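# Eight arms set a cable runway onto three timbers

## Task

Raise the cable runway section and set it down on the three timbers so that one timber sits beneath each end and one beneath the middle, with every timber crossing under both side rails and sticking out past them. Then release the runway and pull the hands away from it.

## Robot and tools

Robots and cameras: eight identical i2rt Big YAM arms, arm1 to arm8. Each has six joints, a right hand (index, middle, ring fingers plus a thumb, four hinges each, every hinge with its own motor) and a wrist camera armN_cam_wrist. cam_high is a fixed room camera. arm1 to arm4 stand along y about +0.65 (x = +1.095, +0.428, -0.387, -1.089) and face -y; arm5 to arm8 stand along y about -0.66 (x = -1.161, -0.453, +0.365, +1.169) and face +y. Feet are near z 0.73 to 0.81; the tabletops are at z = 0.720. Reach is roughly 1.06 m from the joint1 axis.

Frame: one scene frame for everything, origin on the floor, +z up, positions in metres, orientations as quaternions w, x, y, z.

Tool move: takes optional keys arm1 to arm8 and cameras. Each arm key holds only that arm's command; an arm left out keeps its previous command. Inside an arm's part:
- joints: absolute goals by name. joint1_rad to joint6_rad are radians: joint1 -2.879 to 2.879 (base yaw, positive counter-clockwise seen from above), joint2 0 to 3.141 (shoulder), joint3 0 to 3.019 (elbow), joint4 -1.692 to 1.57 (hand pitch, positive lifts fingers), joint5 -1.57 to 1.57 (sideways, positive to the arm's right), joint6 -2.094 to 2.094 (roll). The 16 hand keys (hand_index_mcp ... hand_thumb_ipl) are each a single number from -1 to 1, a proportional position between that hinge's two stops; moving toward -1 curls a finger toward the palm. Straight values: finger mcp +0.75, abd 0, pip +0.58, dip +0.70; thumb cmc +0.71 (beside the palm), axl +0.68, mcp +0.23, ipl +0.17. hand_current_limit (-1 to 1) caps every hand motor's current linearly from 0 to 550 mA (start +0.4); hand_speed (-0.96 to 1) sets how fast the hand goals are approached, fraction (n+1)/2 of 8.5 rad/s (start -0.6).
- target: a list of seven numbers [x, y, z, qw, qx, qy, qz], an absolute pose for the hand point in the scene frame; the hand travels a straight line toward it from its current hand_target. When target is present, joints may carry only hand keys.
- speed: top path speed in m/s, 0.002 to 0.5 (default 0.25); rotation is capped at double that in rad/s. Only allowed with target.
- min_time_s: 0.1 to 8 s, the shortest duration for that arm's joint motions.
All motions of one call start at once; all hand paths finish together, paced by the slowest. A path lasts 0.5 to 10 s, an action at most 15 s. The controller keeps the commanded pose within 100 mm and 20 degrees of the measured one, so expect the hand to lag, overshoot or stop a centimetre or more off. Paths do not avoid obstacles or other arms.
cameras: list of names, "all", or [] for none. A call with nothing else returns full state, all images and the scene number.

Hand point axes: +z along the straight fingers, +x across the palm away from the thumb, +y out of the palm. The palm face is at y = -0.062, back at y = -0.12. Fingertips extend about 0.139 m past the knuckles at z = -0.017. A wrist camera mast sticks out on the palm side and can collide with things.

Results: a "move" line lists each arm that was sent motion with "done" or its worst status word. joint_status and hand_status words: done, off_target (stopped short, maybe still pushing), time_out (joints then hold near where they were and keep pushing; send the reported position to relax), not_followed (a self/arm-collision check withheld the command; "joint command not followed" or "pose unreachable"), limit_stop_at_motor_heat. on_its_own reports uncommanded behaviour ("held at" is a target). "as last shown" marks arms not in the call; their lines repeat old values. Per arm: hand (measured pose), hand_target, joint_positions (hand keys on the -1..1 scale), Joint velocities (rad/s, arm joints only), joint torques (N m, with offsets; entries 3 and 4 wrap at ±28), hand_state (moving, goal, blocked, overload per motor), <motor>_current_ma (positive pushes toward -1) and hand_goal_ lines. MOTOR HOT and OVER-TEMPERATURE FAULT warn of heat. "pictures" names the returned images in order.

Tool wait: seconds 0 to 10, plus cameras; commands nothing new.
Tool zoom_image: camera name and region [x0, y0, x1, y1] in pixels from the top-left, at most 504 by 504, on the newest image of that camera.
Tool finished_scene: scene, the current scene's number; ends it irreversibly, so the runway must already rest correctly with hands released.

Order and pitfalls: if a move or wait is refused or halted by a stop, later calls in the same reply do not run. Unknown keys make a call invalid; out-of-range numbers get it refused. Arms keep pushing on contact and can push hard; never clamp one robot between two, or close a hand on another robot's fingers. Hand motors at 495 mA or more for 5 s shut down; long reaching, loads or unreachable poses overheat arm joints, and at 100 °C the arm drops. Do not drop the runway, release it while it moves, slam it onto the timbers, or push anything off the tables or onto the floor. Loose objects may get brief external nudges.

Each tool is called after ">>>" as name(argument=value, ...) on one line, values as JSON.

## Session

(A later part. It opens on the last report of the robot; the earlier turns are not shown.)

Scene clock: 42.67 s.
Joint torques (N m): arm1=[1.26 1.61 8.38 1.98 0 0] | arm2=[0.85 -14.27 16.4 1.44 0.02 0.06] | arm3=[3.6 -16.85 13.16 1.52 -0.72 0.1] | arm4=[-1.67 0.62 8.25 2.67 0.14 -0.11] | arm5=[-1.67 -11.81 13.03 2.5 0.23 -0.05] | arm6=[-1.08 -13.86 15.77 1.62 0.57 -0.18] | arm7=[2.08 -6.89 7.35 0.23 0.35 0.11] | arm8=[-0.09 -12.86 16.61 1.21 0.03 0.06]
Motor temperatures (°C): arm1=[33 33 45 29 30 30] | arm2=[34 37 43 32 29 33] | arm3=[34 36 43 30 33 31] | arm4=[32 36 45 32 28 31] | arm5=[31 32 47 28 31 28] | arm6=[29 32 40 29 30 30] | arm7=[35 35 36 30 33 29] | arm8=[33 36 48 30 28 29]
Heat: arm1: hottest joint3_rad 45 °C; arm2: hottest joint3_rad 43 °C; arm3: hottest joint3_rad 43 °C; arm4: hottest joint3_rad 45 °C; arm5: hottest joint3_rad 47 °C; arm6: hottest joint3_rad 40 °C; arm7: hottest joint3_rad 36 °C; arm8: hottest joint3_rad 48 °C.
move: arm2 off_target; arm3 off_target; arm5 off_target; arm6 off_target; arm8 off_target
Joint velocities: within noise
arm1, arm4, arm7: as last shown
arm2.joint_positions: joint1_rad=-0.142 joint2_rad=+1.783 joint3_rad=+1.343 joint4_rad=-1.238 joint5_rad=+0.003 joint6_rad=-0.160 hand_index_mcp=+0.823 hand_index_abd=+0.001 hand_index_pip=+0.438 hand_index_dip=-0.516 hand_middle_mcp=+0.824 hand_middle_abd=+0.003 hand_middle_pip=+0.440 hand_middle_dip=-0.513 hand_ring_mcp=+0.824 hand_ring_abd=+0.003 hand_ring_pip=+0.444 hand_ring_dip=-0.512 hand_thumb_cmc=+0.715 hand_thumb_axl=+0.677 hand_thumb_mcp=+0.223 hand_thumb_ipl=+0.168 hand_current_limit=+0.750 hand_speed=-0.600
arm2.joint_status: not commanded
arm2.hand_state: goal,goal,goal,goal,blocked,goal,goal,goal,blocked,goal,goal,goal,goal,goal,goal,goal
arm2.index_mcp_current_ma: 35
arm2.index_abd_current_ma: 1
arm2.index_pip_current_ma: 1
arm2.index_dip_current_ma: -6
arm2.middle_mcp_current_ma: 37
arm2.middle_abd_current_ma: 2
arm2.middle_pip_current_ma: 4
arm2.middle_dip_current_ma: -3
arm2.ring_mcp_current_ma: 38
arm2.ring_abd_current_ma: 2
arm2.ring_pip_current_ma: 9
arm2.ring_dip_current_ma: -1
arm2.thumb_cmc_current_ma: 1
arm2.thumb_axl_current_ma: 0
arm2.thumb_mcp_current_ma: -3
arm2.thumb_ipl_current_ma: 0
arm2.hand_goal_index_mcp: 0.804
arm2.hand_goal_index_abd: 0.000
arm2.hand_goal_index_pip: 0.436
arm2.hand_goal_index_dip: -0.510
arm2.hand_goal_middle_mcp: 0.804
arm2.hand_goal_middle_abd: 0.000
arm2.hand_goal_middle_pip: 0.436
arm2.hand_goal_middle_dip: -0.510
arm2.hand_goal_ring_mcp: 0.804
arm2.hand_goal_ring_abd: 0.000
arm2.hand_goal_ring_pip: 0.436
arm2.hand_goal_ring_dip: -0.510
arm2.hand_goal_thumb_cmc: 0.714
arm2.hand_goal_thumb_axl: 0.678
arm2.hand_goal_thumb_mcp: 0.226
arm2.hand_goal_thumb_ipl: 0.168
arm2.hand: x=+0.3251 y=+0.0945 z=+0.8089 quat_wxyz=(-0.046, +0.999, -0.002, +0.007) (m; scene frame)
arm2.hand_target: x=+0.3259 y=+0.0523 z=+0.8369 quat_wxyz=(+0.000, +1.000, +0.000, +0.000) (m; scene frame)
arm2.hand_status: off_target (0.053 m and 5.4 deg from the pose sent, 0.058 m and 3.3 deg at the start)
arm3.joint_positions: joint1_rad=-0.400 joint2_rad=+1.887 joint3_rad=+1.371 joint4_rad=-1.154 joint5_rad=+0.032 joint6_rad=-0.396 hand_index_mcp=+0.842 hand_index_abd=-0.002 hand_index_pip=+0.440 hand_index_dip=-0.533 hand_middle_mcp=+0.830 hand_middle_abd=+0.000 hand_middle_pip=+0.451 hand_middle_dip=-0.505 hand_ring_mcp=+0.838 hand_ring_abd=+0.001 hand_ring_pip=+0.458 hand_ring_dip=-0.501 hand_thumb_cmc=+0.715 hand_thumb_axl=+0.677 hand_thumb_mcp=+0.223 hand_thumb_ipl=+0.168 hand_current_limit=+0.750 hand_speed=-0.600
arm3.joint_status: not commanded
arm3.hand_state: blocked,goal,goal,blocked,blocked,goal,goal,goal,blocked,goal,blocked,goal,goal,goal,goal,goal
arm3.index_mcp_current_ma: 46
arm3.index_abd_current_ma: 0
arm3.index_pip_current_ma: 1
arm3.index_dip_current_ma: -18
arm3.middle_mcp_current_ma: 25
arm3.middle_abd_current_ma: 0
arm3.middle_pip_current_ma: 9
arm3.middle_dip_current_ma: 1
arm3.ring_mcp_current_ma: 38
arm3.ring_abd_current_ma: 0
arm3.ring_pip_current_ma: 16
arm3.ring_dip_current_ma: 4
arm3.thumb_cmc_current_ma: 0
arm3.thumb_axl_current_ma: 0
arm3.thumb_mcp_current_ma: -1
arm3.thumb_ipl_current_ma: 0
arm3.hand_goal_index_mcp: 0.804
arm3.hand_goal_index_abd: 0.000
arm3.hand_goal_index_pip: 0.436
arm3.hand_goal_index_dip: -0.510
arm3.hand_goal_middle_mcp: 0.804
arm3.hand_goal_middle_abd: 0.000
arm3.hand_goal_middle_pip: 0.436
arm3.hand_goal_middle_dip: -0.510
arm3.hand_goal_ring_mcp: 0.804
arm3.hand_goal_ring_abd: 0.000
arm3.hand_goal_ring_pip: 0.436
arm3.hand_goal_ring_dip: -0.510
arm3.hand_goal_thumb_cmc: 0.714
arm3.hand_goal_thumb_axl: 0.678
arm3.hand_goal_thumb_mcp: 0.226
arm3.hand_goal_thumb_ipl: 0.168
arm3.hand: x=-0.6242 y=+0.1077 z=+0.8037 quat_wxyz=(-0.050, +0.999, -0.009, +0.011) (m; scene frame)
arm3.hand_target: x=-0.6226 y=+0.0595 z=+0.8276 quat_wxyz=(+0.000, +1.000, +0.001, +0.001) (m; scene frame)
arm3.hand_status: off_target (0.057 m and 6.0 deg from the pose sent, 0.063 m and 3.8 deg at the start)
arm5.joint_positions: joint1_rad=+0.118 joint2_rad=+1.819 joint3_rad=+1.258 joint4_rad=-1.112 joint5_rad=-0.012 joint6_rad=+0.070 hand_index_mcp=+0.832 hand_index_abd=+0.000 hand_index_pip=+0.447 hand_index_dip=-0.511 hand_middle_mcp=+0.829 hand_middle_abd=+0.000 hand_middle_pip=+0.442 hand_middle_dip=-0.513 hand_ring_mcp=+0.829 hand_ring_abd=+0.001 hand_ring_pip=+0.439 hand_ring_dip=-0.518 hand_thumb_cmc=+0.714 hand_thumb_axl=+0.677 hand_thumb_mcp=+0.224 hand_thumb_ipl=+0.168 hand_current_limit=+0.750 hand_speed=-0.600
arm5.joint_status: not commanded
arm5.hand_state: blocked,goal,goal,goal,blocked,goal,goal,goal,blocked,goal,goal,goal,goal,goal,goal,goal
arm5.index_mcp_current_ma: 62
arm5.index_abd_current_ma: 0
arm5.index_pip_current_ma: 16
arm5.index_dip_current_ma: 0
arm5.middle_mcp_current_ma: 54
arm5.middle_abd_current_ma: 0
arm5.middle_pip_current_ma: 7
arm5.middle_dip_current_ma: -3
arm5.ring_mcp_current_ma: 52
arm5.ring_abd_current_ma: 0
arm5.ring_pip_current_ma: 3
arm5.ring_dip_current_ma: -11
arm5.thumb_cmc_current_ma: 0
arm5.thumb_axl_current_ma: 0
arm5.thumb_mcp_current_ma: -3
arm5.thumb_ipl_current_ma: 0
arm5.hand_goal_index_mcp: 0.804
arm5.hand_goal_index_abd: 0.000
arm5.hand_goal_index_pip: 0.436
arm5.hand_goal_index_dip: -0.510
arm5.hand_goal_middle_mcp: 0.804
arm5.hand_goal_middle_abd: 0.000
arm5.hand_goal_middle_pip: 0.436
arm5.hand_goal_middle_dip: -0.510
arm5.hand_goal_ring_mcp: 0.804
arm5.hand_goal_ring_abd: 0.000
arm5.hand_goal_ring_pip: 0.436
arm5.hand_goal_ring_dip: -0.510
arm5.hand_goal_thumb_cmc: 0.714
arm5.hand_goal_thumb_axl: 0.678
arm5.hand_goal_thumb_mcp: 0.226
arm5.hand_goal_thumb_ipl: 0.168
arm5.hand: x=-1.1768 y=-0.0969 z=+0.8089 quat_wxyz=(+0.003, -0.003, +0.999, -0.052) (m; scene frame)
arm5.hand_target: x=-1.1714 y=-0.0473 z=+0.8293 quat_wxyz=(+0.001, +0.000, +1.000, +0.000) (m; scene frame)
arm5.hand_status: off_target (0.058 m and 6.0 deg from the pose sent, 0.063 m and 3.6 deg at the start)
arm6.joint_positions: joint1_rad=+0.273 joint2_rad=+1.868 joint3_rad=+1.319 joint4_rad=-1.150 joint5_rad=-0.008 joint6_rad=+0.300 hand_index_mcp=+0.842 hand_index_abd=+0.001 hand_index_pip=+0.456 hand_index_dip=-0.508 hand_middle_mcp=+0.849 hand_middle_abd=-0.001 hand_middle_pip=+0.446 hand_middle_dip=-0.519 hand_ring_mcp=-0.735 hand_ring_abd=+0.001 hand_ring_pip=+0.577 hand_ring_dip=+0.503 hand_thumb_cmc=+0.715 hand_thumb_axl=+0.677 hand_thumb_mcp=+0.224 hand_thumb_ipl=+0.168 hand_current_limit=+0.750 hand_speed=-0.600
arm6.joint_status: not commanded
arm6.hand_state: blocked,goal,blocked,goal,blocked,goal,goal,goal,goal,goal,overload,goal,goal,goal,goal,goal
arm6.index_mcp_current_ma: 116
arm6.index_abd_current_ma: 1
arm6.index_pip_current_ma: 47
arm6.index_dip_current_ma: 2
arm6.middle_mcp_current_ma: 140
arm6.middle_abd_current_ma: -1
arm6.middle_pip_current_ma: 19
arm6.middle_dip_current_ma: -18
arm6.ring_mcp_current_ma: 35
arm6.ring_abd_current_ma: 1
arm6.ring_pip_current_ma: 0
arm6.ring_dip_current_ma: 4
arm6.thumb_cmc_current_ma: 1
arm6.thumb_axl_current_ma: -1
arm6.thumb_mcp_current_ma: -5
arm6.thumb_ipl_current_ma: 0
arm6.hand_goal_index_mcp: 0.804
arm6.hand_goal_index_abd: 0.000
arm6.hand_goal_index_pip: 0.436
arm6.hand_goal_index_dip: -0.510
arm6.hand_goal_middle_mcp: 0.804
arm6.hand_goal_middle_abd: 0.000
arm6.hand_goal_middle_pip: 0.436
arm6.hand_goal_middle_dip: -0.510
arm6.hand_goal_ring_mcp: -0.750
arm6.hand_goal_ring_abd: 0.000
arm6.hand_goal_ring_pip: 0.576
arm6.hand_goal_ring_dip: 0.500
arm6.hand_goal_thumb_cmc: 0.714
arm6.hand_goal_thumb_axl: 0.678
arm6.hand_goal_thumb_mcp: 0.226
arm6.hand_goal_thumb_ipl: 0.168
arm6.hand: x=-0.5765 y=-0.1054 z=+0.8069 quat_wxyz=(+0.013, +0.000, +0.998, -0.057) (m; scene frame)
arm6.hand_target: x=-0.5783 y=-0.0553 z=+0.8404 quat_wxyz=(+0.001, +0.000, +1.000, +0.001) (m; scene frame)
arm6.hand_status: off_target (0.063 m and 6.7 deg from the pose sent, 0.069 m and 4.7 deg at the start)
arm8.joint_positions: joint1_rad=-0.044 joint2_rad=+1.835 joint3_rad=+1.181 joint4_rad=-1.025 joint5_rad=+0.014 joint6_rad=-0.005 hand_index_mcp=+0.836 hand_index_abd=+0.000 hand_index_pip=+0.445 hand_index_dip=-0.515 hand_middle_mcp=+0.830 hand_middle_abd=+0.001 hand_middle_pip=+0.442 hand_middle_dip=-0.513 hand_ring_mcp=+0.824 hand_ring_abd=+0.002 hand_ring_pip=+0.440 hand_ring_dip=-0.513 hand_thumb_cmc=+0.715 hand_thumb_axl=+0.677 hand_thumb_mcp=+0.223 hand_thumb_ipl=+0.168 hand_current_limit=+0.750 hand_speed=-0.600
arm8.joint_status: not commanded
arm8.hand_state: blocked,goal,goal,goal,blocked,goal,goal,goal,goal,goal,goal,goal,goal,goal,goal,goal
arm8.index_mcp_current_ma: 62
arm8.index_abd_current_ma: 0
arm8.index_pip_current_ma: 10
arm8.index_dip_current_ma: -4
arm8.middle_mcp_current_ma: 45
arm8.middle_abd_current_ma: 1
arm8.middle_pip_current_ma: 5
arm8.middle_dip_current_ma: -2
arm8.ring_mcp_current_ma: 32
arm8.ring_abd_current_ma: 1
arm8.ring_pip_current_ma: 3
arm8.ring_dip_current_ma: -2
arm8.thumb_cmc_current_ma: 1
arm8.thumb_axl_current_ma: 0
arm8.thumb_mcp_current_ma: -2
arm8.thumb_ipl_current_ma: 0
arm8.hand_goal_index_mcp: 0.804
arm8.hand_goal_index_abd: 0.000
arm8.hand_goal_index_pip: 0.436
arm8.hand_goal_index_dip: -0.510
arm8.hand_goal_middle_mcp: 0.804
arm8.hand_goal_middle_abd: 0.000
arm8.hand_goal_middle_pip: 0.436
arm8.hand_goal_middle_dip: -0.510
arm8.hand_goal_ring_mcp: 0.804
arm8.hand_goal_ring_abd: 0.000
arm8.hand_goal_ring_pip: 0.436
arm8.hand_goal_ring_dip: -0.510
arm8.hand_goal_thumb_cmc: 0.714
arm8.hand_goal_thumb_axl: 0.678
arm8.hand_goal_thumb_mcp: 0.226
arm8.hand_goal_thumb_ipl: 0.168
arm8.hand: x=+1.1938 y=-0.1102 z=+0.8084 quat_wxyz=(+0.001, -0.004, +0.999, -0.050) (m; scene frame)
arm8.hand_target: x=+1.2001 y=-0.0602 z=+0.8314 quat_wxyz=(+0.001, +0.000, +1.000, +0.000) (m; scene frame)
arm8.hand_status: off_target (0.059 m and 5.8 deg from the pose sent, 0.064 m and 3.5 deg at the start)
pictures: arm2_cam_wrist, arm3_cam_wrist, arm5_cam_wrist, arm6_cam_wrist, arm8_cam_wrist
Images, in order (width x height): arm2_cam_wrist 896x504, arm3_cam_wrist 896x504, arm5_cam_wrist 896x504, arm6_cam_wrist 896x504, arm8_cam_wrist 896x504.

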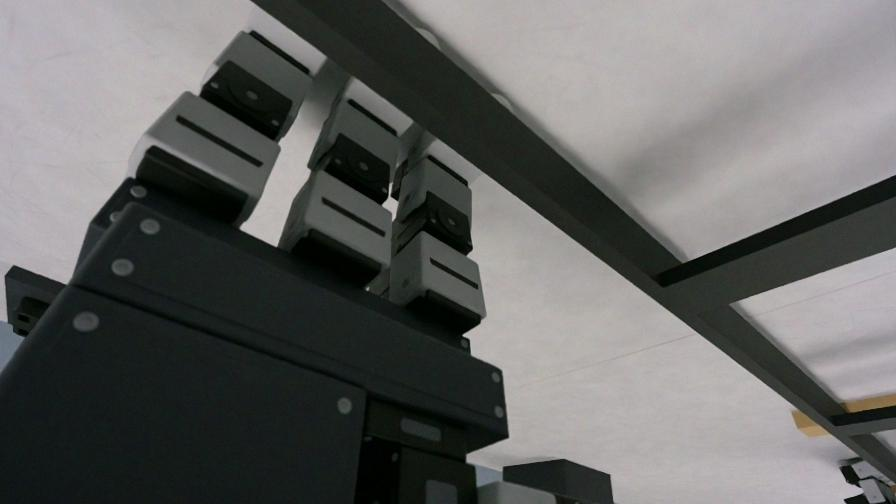

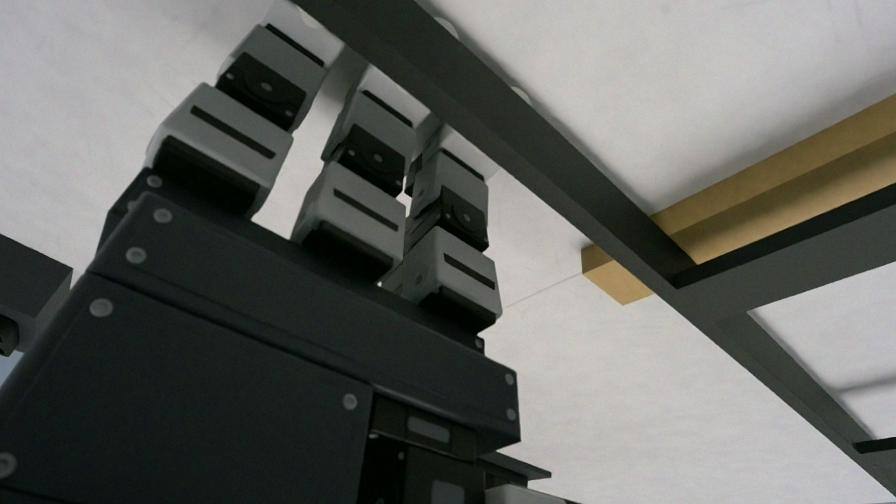

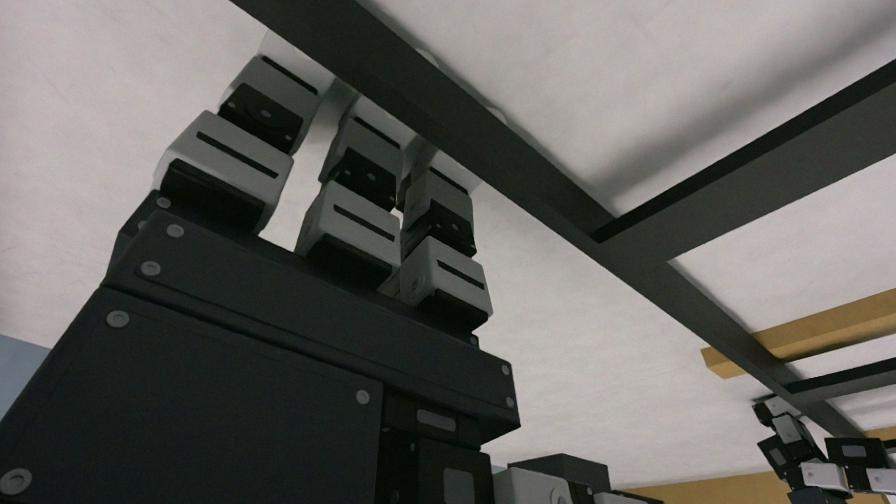

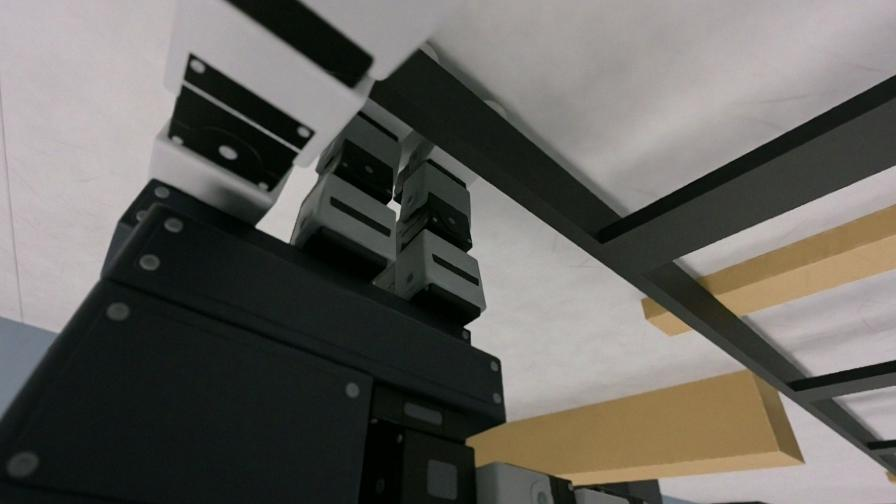

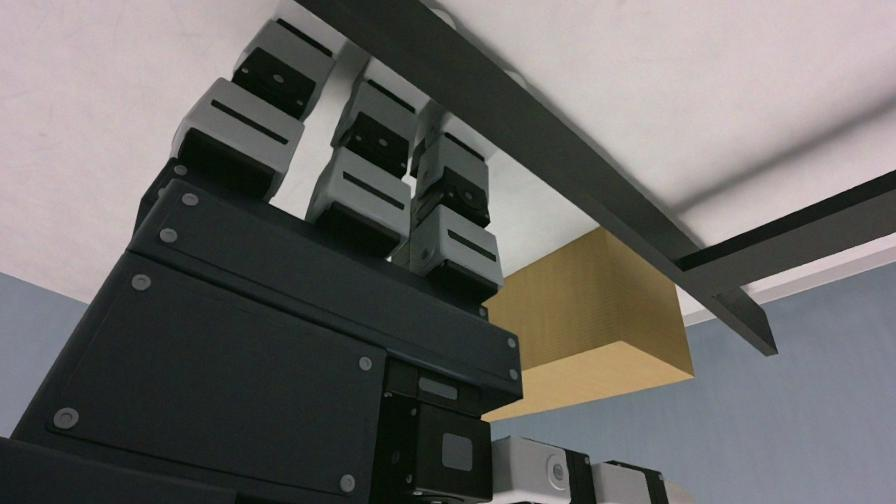

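>>> move(arm2={"joints": {"joint2_rad": 1.80, "joint3_rad": 1.42, "joint4_rad": -1.14}, "min_time_s": 1.5}, arm3={"joints": {"joint2_rad": 1.89, "joint3_rad": 1.44, "joint4_rad": -1.06}, "min_time_s": 1.5}, arm5={"joints": {"joint2_rad": 1.83, "joint3_rad": 1.33, "joint4_rad": -1.01}, "min_time_s": 1.5}, arm6={"joints": {"joint2_rad": 1.875, "joint3_rad": 1.40, "joint4_rad": -1.04}, "min_time_s": 1.5}, arm8={"joints": {"joint2_rad": 1.845, "joint3_rad": 1.25, "joint4_rad": -0.93}, "min_time_s": 1.5}, cameras=["arm2_cam_wrist", "arm3_cam_wrist", "arm5_cam_wrist", "arm6_cam_wrist", "arm8_cam_wrist"])

Scene clock: 49.13 s.
Joint torques (N m): arm1=[0.85 1.96 8.42 2.03 0 0.04] | arm2=[0.73 -14.62 15.68 3.75 -0.08 0.02] | arm3=[3.43 -18.55 12.12 3.55 -0.72 0.11] | arm4=[-1.67 0.62 8.24 2.67 0.14 -0.11] | arm5=[-0.03 -13.8 11.47 4.48 0.26 -0.08] | arm6=[-1.03 -14.15 14.65 4.42 0.57 -0.19] | arm7=[2.08 -6.77 7.34 0.25 0.35 0.11] | arm8=[-0.15 -14.51 14.01 3.08 -0.01 0.01]
Motor temperatures (°C): arm1=[33 33 45 29 30 30] | arm2=[34 38 45 32 29 33] | arm3=[34 37 43 30 33 31] | arm4=[32 36 46 32 28 31] | arm5=[31 33 47 29 31 28] | arm6=[29 32 41 29 30 30] | arm7=[35 35 36 30 33 29] | arm8=[33 36 50 30 28 29]
Heat: arm1: hottest joint3_rad 45 °C; arm2: hottest joint3_rad 45 °C; arm3: hottest joint3_rad 43 °C; arm4: hottest joint3_rad 46 °C; arm5: hottest joint3_rad 47 °C; arm6: hottest joint3_rad 41 °C; arm7: hottest joint3_rad 36 °C; arm8: hottest joint3_rad 50 °C.
move: arm2 time_out; arm3 time_out; arm5 time_out; arm6 time_out; arm8 time_out
Joint velocities: within noise
arm1, arm4, arm7: as last shown
arm2.joint_positions: joint1_rad=-0.141 joint2_rad=+1.783 joint3_rad=+1.343 joint4_rad=-1.226 joint5_rad=+0.003 joint6_rad=-0.160 hand_index_mcp=+0.844 hand_index_abd=-0.001 hand_index_pip=+0.443 hand_index_dip=-0.521 hand_middle_mcp=+0.845 hand_middle_abd=+0.000 hand_middle_pip=+0.444 hand_middle_dip=-0.518 hand_ring_mcp=+0.846 hand_ring_abd=+0.000 hand_ring_pip=+0.446 hand_ring_dip=-0.516 hand_thumb_cmc=+0.715 hand_thumb_axl=+0.677 hand_thumb_mcp=+0.223 hand_thumb_ipl=+0.168 hand_current_limit=+0.750 hand_speed=-0.600
arm2.joint_status: joint4_rad time_out (moved +0.012 of +0.098); the others done
arm2.hand_state: blocked,goal,goal,goal,blocked,goal,goal,goal,blocked,goal,goal,goal,goal,goal,goal,goal
arm2.index_mcp_current_ma: 95
arm2.index_abd_current_ma: -1
arm2.index_pip_current_ma: 8
arm2.index_dip_current_ma: -15
arm2.middle_mcp_current_ma: 99
arm2.middle_abd_current_ma: 0
arm2.middle_pip_current_ma: 9
arm2.middle_dip_current_ma: -10
arm2.ring_mcp_current_ma: 101
arm2.ring_abd_current_ma: 0
arm2.ring_pip_current_ma: 13
arm2.ring_dip_current_ma: -6
arm2.thumb_cmc_current_ma: 1
arm2.thumb_axl_current_ma: 0
arm2.thumb_mcp_current_ma: -3
arm2.thumb_ipl_current_ma: 0
arm2.hand_goal_index_mcp: 0.804
arm2.hand_goal_index_abd: 0.000
arm2.hand_goal_index_pip: 0.436
arm2.hand_goal_index_dip: -0.510
arm2.hand_goal_middle_mcp: 0.804
arm2.hand_goal_middle_abd: 0.000
arm2.hand_goal_middle_pip: 0.436
arm2.hand_goal_middle_dip: -0.510
arm2.hand_goal_ring_mcp: 0.804
arm2.hand_goal_ring_abd: 0.000
arm2.hand_goal_ring_pip: 0.436
arm2.hand_goal_ring_dip: -0.510
arm2.hand_goal_thumb_cmc: 0.714
arm2.hand_goal_thumb_axl: 0.678
arm2.hand_goal_thumb_mcp: 0.226
arm2.hand_goal_thumb_ipl: 0.168
arm2.on_its_own: joint4_rad reads -1.226 and still pushes toward -1.140 since a time_out
arm2.hand: x=+0.3251 y=+0.0916 z=+0.8096 quat_wxyz=(-0.041, +0.999, -0.002, +0.006) (m; scene frame)
arm2.hand_target: x=+0.3241 y=+0.0397 z=+0.8409 quat_wxyz=(+0.032, +0.999, +0.000, -0.004) (m; scene frame)
arm2.hand_status: not commanded
arm3.joint_positions: joint1_rad=-0.400 joint2_rad=+1.887 joint3_rad=+1.371 joint4_rad=-1.150 joint5_rad=+0.032 joint6_rad=-0.396 hand_index_mcp=+0.850 hand_index_abd=-0.003 hand_index_pip=+0.440 hand_index_dip=-0.534 hand_middle_mcp=+0.838 hand_middle_abd=-0.001 hand_middle_pip=+0.451 hand_middle_dip=-0.505 hand_ring_mcp=+0.841 hand_ring_abd=+0.001 hand_ring_pip=+0.460 hand_ring_dip=-0.499 hand_thumb_cmc=+0.715 hand_thumb_axl=+0.677 hand_thumb_mcp=+0.223 hand_thumb_ipl=+0.168 hand_current_limit=+0.750 hand_speed=-0.600
arm3.joint_status: joint4_rad time_out (moved +0.004 of +0.094); the others done
arm3.hand_state: blocked,goal,goal,blocked,blocked,goal,goal,goal,blocked,goal,blocked,goal,goal,goal,goal,goal
arm3.index_mcp_current_ma: 64
arm3.index_abd_current_ma: -1
arm3.index_pip_current_ma: 1
arm3.index_dip_current_ma: -19
arm3.middle_mcp_current_ma: 38
arm3.middle_abd_current_ma: 0
arm3.middle_pip_current_ma: 9
arm3.middle_dip_current_ma: 1
arm3.ring_mcp_current_ma: 45
arm3.ring_abd_current_ma: 0
arm3.ring_pip_current_ma: 20
arm3.ring_dip_current_ma: 5
arm3.thumb_cmc_current_ma: 0
arm3.thumb_axl_current_ma: 0
arm3.thumb_mcp_current_ma: -1
arm3.thumb_ipl_current_ma: 0
arm3.hand_goal_index_mcp: 0.804
arm3.hand_goal_index_abd: 0.000
arm3.hand_goal_index_pip: 0.436
arm3.hand_goal_index_dip: -0.510
arm3.hand_goal_middle_mcp: 0.804
arm3.hand_goal_middle_abd: 0.000
arm3.hand_goal_middle_pip: 0.436
arm3.hand_goal_middle_dip: -0.510
arm3.hand_goal_ring_mcp: 0.804
arm3.hand_goal_ring_abd: 0.000
arm3.hand_goal_ring_pip: 0.436
arm3.hand_goal_ring_dip: -0.510
arm3.hand_goal_thumb_cmc: 0.714
arm3.hand_goal_thumb_axl: 0.678
arm3.hand_goal_thumb_mcp: 0.226
arm3.hand_goal_thumb_ipl: 0.168
arm3.on_its_own: joint4_rad reads -1.150 and still pushes toward -1.060 since a time_out
arm3.hand: x=-0.6244 y=+0.1067 z=+0.8039 quat_wxyz=(-0.048, +0.999, -0.009, +0.010) (m; scene frame)
arm3.hand_target: x=-0.6262 y=+0.0514 z=+0.8389 quat_wxyz=(+0.028, +1.000, +0.000, -0.011) (m; scene frame)
arm3.hand_status: not commanded
arm5.joint_positions: joint1_rad=+0.118 joint2_rad=+1.819 joint3_rad=+1.258 joint4_rad=-1.107 joint5_rad=-0.012 joint6_rad=+0.070 hand_index_mcp=+0.841 hand_index_abd=+0.000 hand_index_pip=+0.448 hand_index_dip=-0.514 hand_middle_mcp=+0.838 hand_middle_abd=+0.000 hand_middle_pip=+0.443 hand_middle_dip=-0.516 hand_ring_mcp=+0.837 hand_ring_abd=+0.001 hand_ring_pip=+0.441 hand_ring_dip=-0.522 hand_thumb_cmc=+0.714 hand_thumb_axl=+0.677 hand_thumb_mcp=+0.224 hand_thumb_ipl=+0.168 hand_current_limit=+0.750 hand_speed=-0.600
arm5.joint_status: joint4_rad time_out (moved +0.004 of +0.102); the others done
arm5.hand_state: blocked,goal,goal,goal,blocked,goal,goal,goal,blocked,goal,goal,goal,goal,goal,goal,goal
arm5.index_mcp_current_ma: 90
arm5.index_abd_current_ma: 0
arm5.index_pip_current_ma: 18
arm5.index_dip_current_ma: -4
arm5.middle_mcp_current_ma: 81
arm5.middle_abd_current_ma: 0
arm5.middle_pip_current_ma: 9
arm5.middle_dip_current_ma: -8
arm5.ring_mcp_current_ma: 78
arm5.ring_abd_current_ma: 0
arm5.ring_pip_current_ma: 5
arm5.ring_dip_current_ma: -18
arm5.thumb_cmc_current_ma: 0
arm5.thumb_axl_current_ma: 0
arm5.thumb_mcp_current_ma: -3
arm5.thumb_ipl_current_ma: 0
arm5.hand_goal_index_mcp: 0.804
arm5.hand_goal_index_abd: 0.000
arm5.hand_goal_index_pip: 0.436
arm5.hand_goal_index_dip: -0.510
arm5.hand_goal_middle_mcp: 0.804
arm5.hand_goal_middle_abd: 0.000
arm5.hand_goal_middle_pip: 0.436
arm5.hand_goal_middle_dip: -0.510
arm5.hand_goal_ring_mcp: 0.804
arm5.hand_goal_ring_abd: 0.000
arm5.hand_goal_ring_pip: 0.436
arm5.hand_goal_ring_dip: -0.510
arm5.hand_goal_thumb_cmc: 0.714
arm5.hand_goal_thumb_axl: 0.678
arm5.hand_goal_thumb_mcp: 0.226
arm5.hand_goal_thumb_ipl: 0.168
arm5.on_its_own: joint4_rad reads -1.107 and still pushes toward -1.010 since a time_out
arm5.hand: x=-1.1769 y=-0.0957 z=+0.8092 quat_wxyz=(+0.003, -0.003, +0.999, -0.050) (m; scene frame)
arm5.hand_target: x=-1.1720 y=-0.0404 z=+0.8401 quat_wxyz=(-0.001, +0.000, +1.000, +0.029) (m; scene frame)
arm5.hand_status: not commanded
arm6.joint_positions: joint1_rad=+0.272 joint2_rad=+1.868 joint3_rad=+1.319 joint4_rad=-1.138 joint5_rad=-0.008 joint6_rad=+0.300 hand_index_mcp=+0.869 hand_index_abd=+0.003 hand_index_pip=+0.458 hand_index_dip=-0.517 hand_middle_mcp=+0.875 hand_middle_abd=+0.002 hand_middle_pip=+0.450 hand_middle_dip=-0.529 hand_ring_mcp=-0.735 hand_ring_abd=+0.001 hand_ring_pip=+0.577 hand_ring_dip=+0.503 hand_thumb_cmc=+0.715 hand_thumb_axl=+0.677 hand_thumb_mcp=+0.224 hand_thumb_ipl=+0.168 hand_current_limit=+0.750 hand_speed=-0.600
arm6.joint_status: joint4_rad time_out (moved +0.013 of +0.110); the others done
arm6.hand_state: blocked,goal,blocked,goal,blocked,goal,goal,goal,goal,goal,overload,goal,goal,goal,goal,goal
arm6.index_mcp_current_ma: 225
arm6.index_abd_current_ma: 4
arm6.index_pip_current_ma: 52
arm6.index_dip_current_ma: -13
arm6.middle_mcp_current_ma: 251
arm6.middle_abd_current_ma: 2
arm6.middle_pip_current_ma: 31
arm6.middle_dip_current_ma: -45
arm6.ring_mcp_current_ma: 35
arm6.ring_abd_current_ma: 1
arm6.ring_pip_current_ma: 0
arm6.ring_dip_current_ma: 4
arm6.thumb_cmc_current_ma: 1
arm6.thumb_axl_current_ma: -1
arm6.thumb_mcp_current_ma: -5
arm6.thumb_ipl_current_ma: 0
arm6.hand_goal_index_mcp: 0.804
arm6.hand_goal_index_abd: 0.000
arm6.hand_goal_index_pip: 0.436
arm6.hand_goal_index_dip: -0.510
arm6.hand_goal_middle_mcp: 0.804
arm6.hand_goal_middle_abd: 0.000
arm6.hand_goal_middle_pip: 0.436
arm6.hand_goal_middle_dip: -0.510
arm6.hand_goal_ring_mcp: -0.750
arm6.hand_goal_ring_abd: 0.000
arm6.hand_goal_ring_pip: 0.576
arm6.hand_goal_ring_dip: 0.500
arm6.hand_goal_thumb_cmc: 0.714
arm6.hand_goal_thumb_axl: 0.678
arm6.hand_goal_thumb_mcp: 0.226
arm6.hand_goal_thumb_ipl: 0.168
arm6.on_its_own: joint4_rad reads -1.138 and still pushes toward -1.040 since a time_out
arm6.hand: x=-0.5766 y=-0.1021 z=+0.8075 quat_wxyz=(+0.011, +0.001, +0.999, -0.051) (m; scene frame)
arm6.hand_target: x=-0.5820 y=-0.0425 z=+0.8437 quat_wxyz=(-0.008, +0.000, +0.999, +0.033) (m; scene frame)
arm6.hand_status: not commanded
arm8.joint_positions: joint1_rad=-0.044 joint2_rad=+1.836 joint3_rad=+1.181 joint4_rad=-1.022 joint5_rad=+0.014 joint6_rad=-0.005 hand_index_mcp=+0.842 hand_index_abd=+0.000 hand_index_pip=+0.446 hand_index_dip=-0.518 hand_middle_mcp=+0.836 hand_middle_abd=+0.001 hand_middle_pip=+0.443 hand_middle_dip=-0.516 hand_ring_mcp=+0.831 hand_ring_abd=+0.002 hand_ring_pip=+0.440 hand_ring_dip=-0.515 hand_thumb_cmc=+0.715 hand_thumb_axl=+0.677 hand_thumb_mcp=+0.223 hand_thumb_ipl=+0.168 hand_current_limit=+0.750 hand_speed=-0.600
arm8.joint_status: joint4_rad time_out (moved +0.004 of +0.095); the others done
arm8.hand_state: blocked,goal,goal,goal,blocked,goal,goal,goal,blocked,goal,goal,goal,goal,goal,goal,goal
arm8.index_mcp_current_ma: 81
arm8.index_abd_current_ma: 0
arm8.index_pip_current_ma: 11
arm8.index_dip_current_ma: -8
arm8.middle_mcp_current_ma: 63
arm8.middle_abd_current_ma: 0
arm8.middle_pip_current_ma: 7
arm8.middle_dip_current_ma: -6
arm8.ring_mcp_current_ma: 48
arm8.ring_abd_current_ma: 1
arm8.ring_pip_current_ma: 3
arm8.ring_dip_current_ma: -4
arm8.thumb_cmc_current_ma: 1
arm8.thumb_axl_current_ma: 0
arm8.thumb_mcp_current_ma: -2
arm8.thumb_ipl_current_ma: 0
arm8.hand_goal_index_mcp: 0.804
arm8.hand_goal_index_abd: 0.000
arm8.hand_goal_index_pip: 0.436
arm8.hand_goal_index_dip: -0.510
arm8.hand_goal_middle_mcp: 0.804
arm8.hand_goal_middle_abd: 0.000
arm8.hand_goal_middle_pip: 0.436
arm8.hand_goal_middle_dip: -0.510
arm8.hand_goal_ring_mcp: 0.804
arm8.hand_goal_ring_abd: 0.000
arm8.hand_goal_ring_pip: 0.436
arm8.hand_goal_ring_dip: -0.510
arm8.hand_goal_thumb_cmc: 0.714
arm8.hand_goal_thumb_axl: 0.678
arm8.hand_goal_thumb_mcp: 0.226
arm8.hand_goal_thumb_ipl: 0.168
arm8.on_its_own: joint4_rad reads -1.022 and still pushes toward -0.930 since a time_out
arm8.hand: x=+1.1938 y=-0.1092 z=+0.8085 quat_wxyz=(+0.001, -0.004, +0.999, -0.049) (m; scene frame)
arm8.hand_target: x=+1.2003 y=-0.0553 z=+0.8375 quat_wxyz=(+0.001, +0.000, +1.000, +0.027) (m; scene frame)
arm8.hand_status: not commanded
pictures: arm2_cam_wrist, arm3_cam_wrist, arm5_cam_wrist, arm6_cam_wrist, arm8_cam_wrist
Images, in order (width x height): arm2_cam_wrist 896x504, arm3_cam_wrist 896x504, arm5_cam_wrist 896x504, arm6_cam_wrist 896x504, arm8_cam_wrist 896x504.

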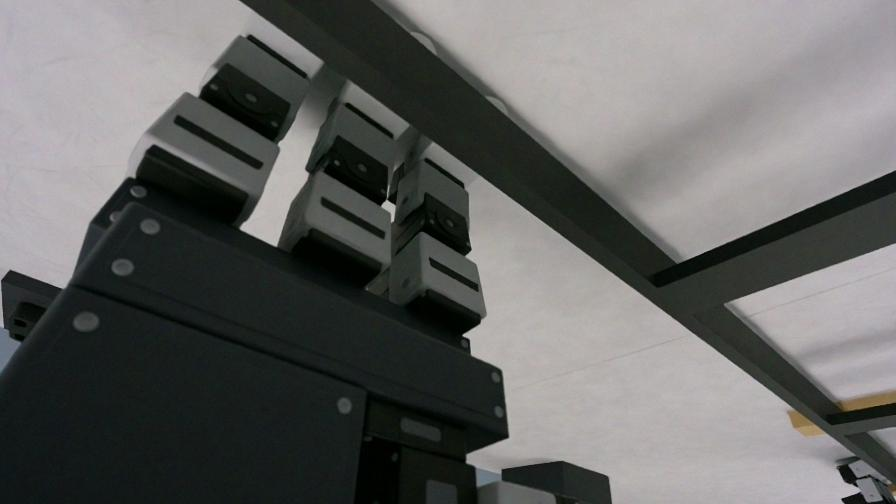

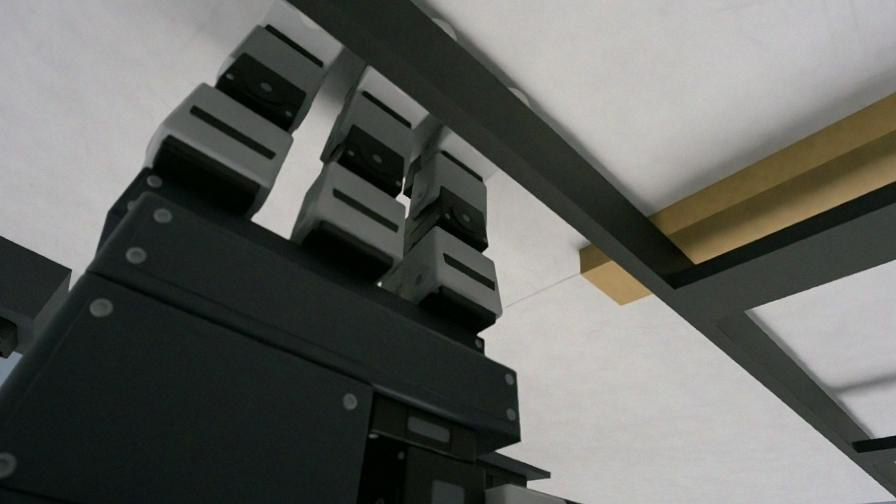

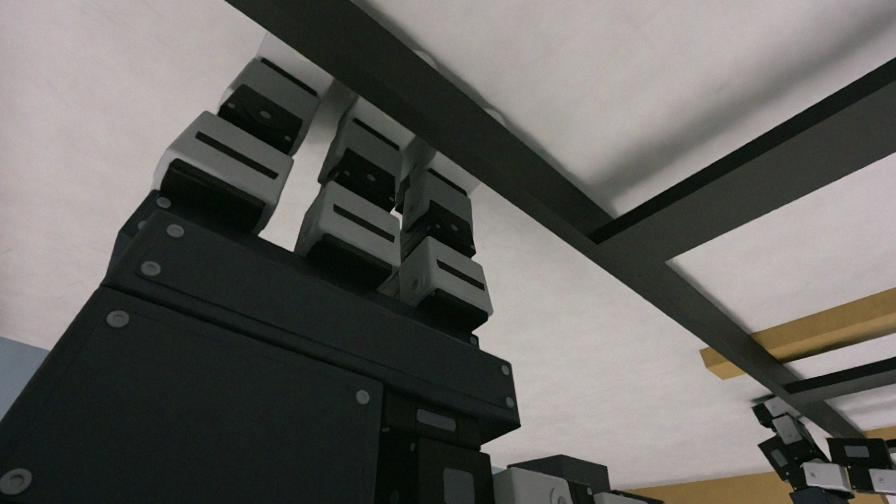

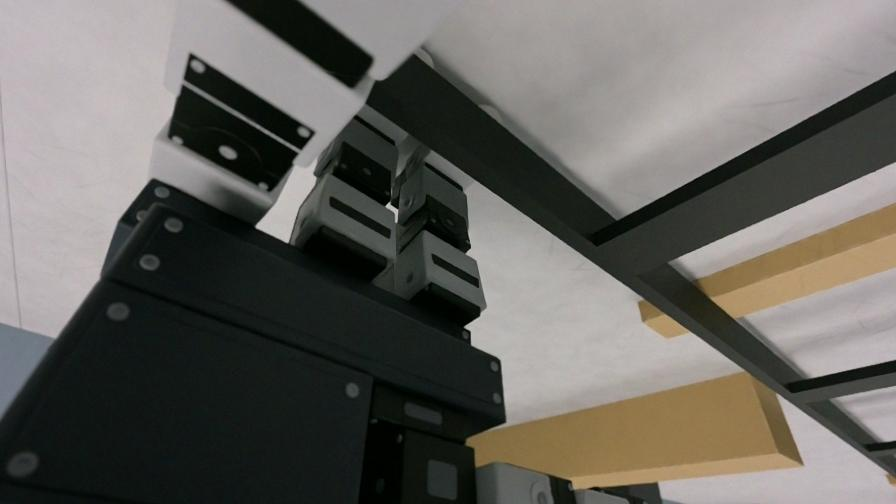

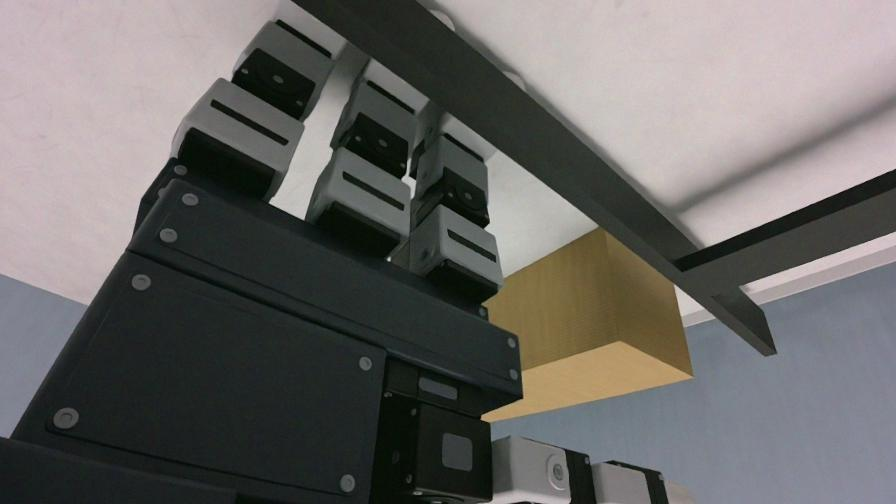

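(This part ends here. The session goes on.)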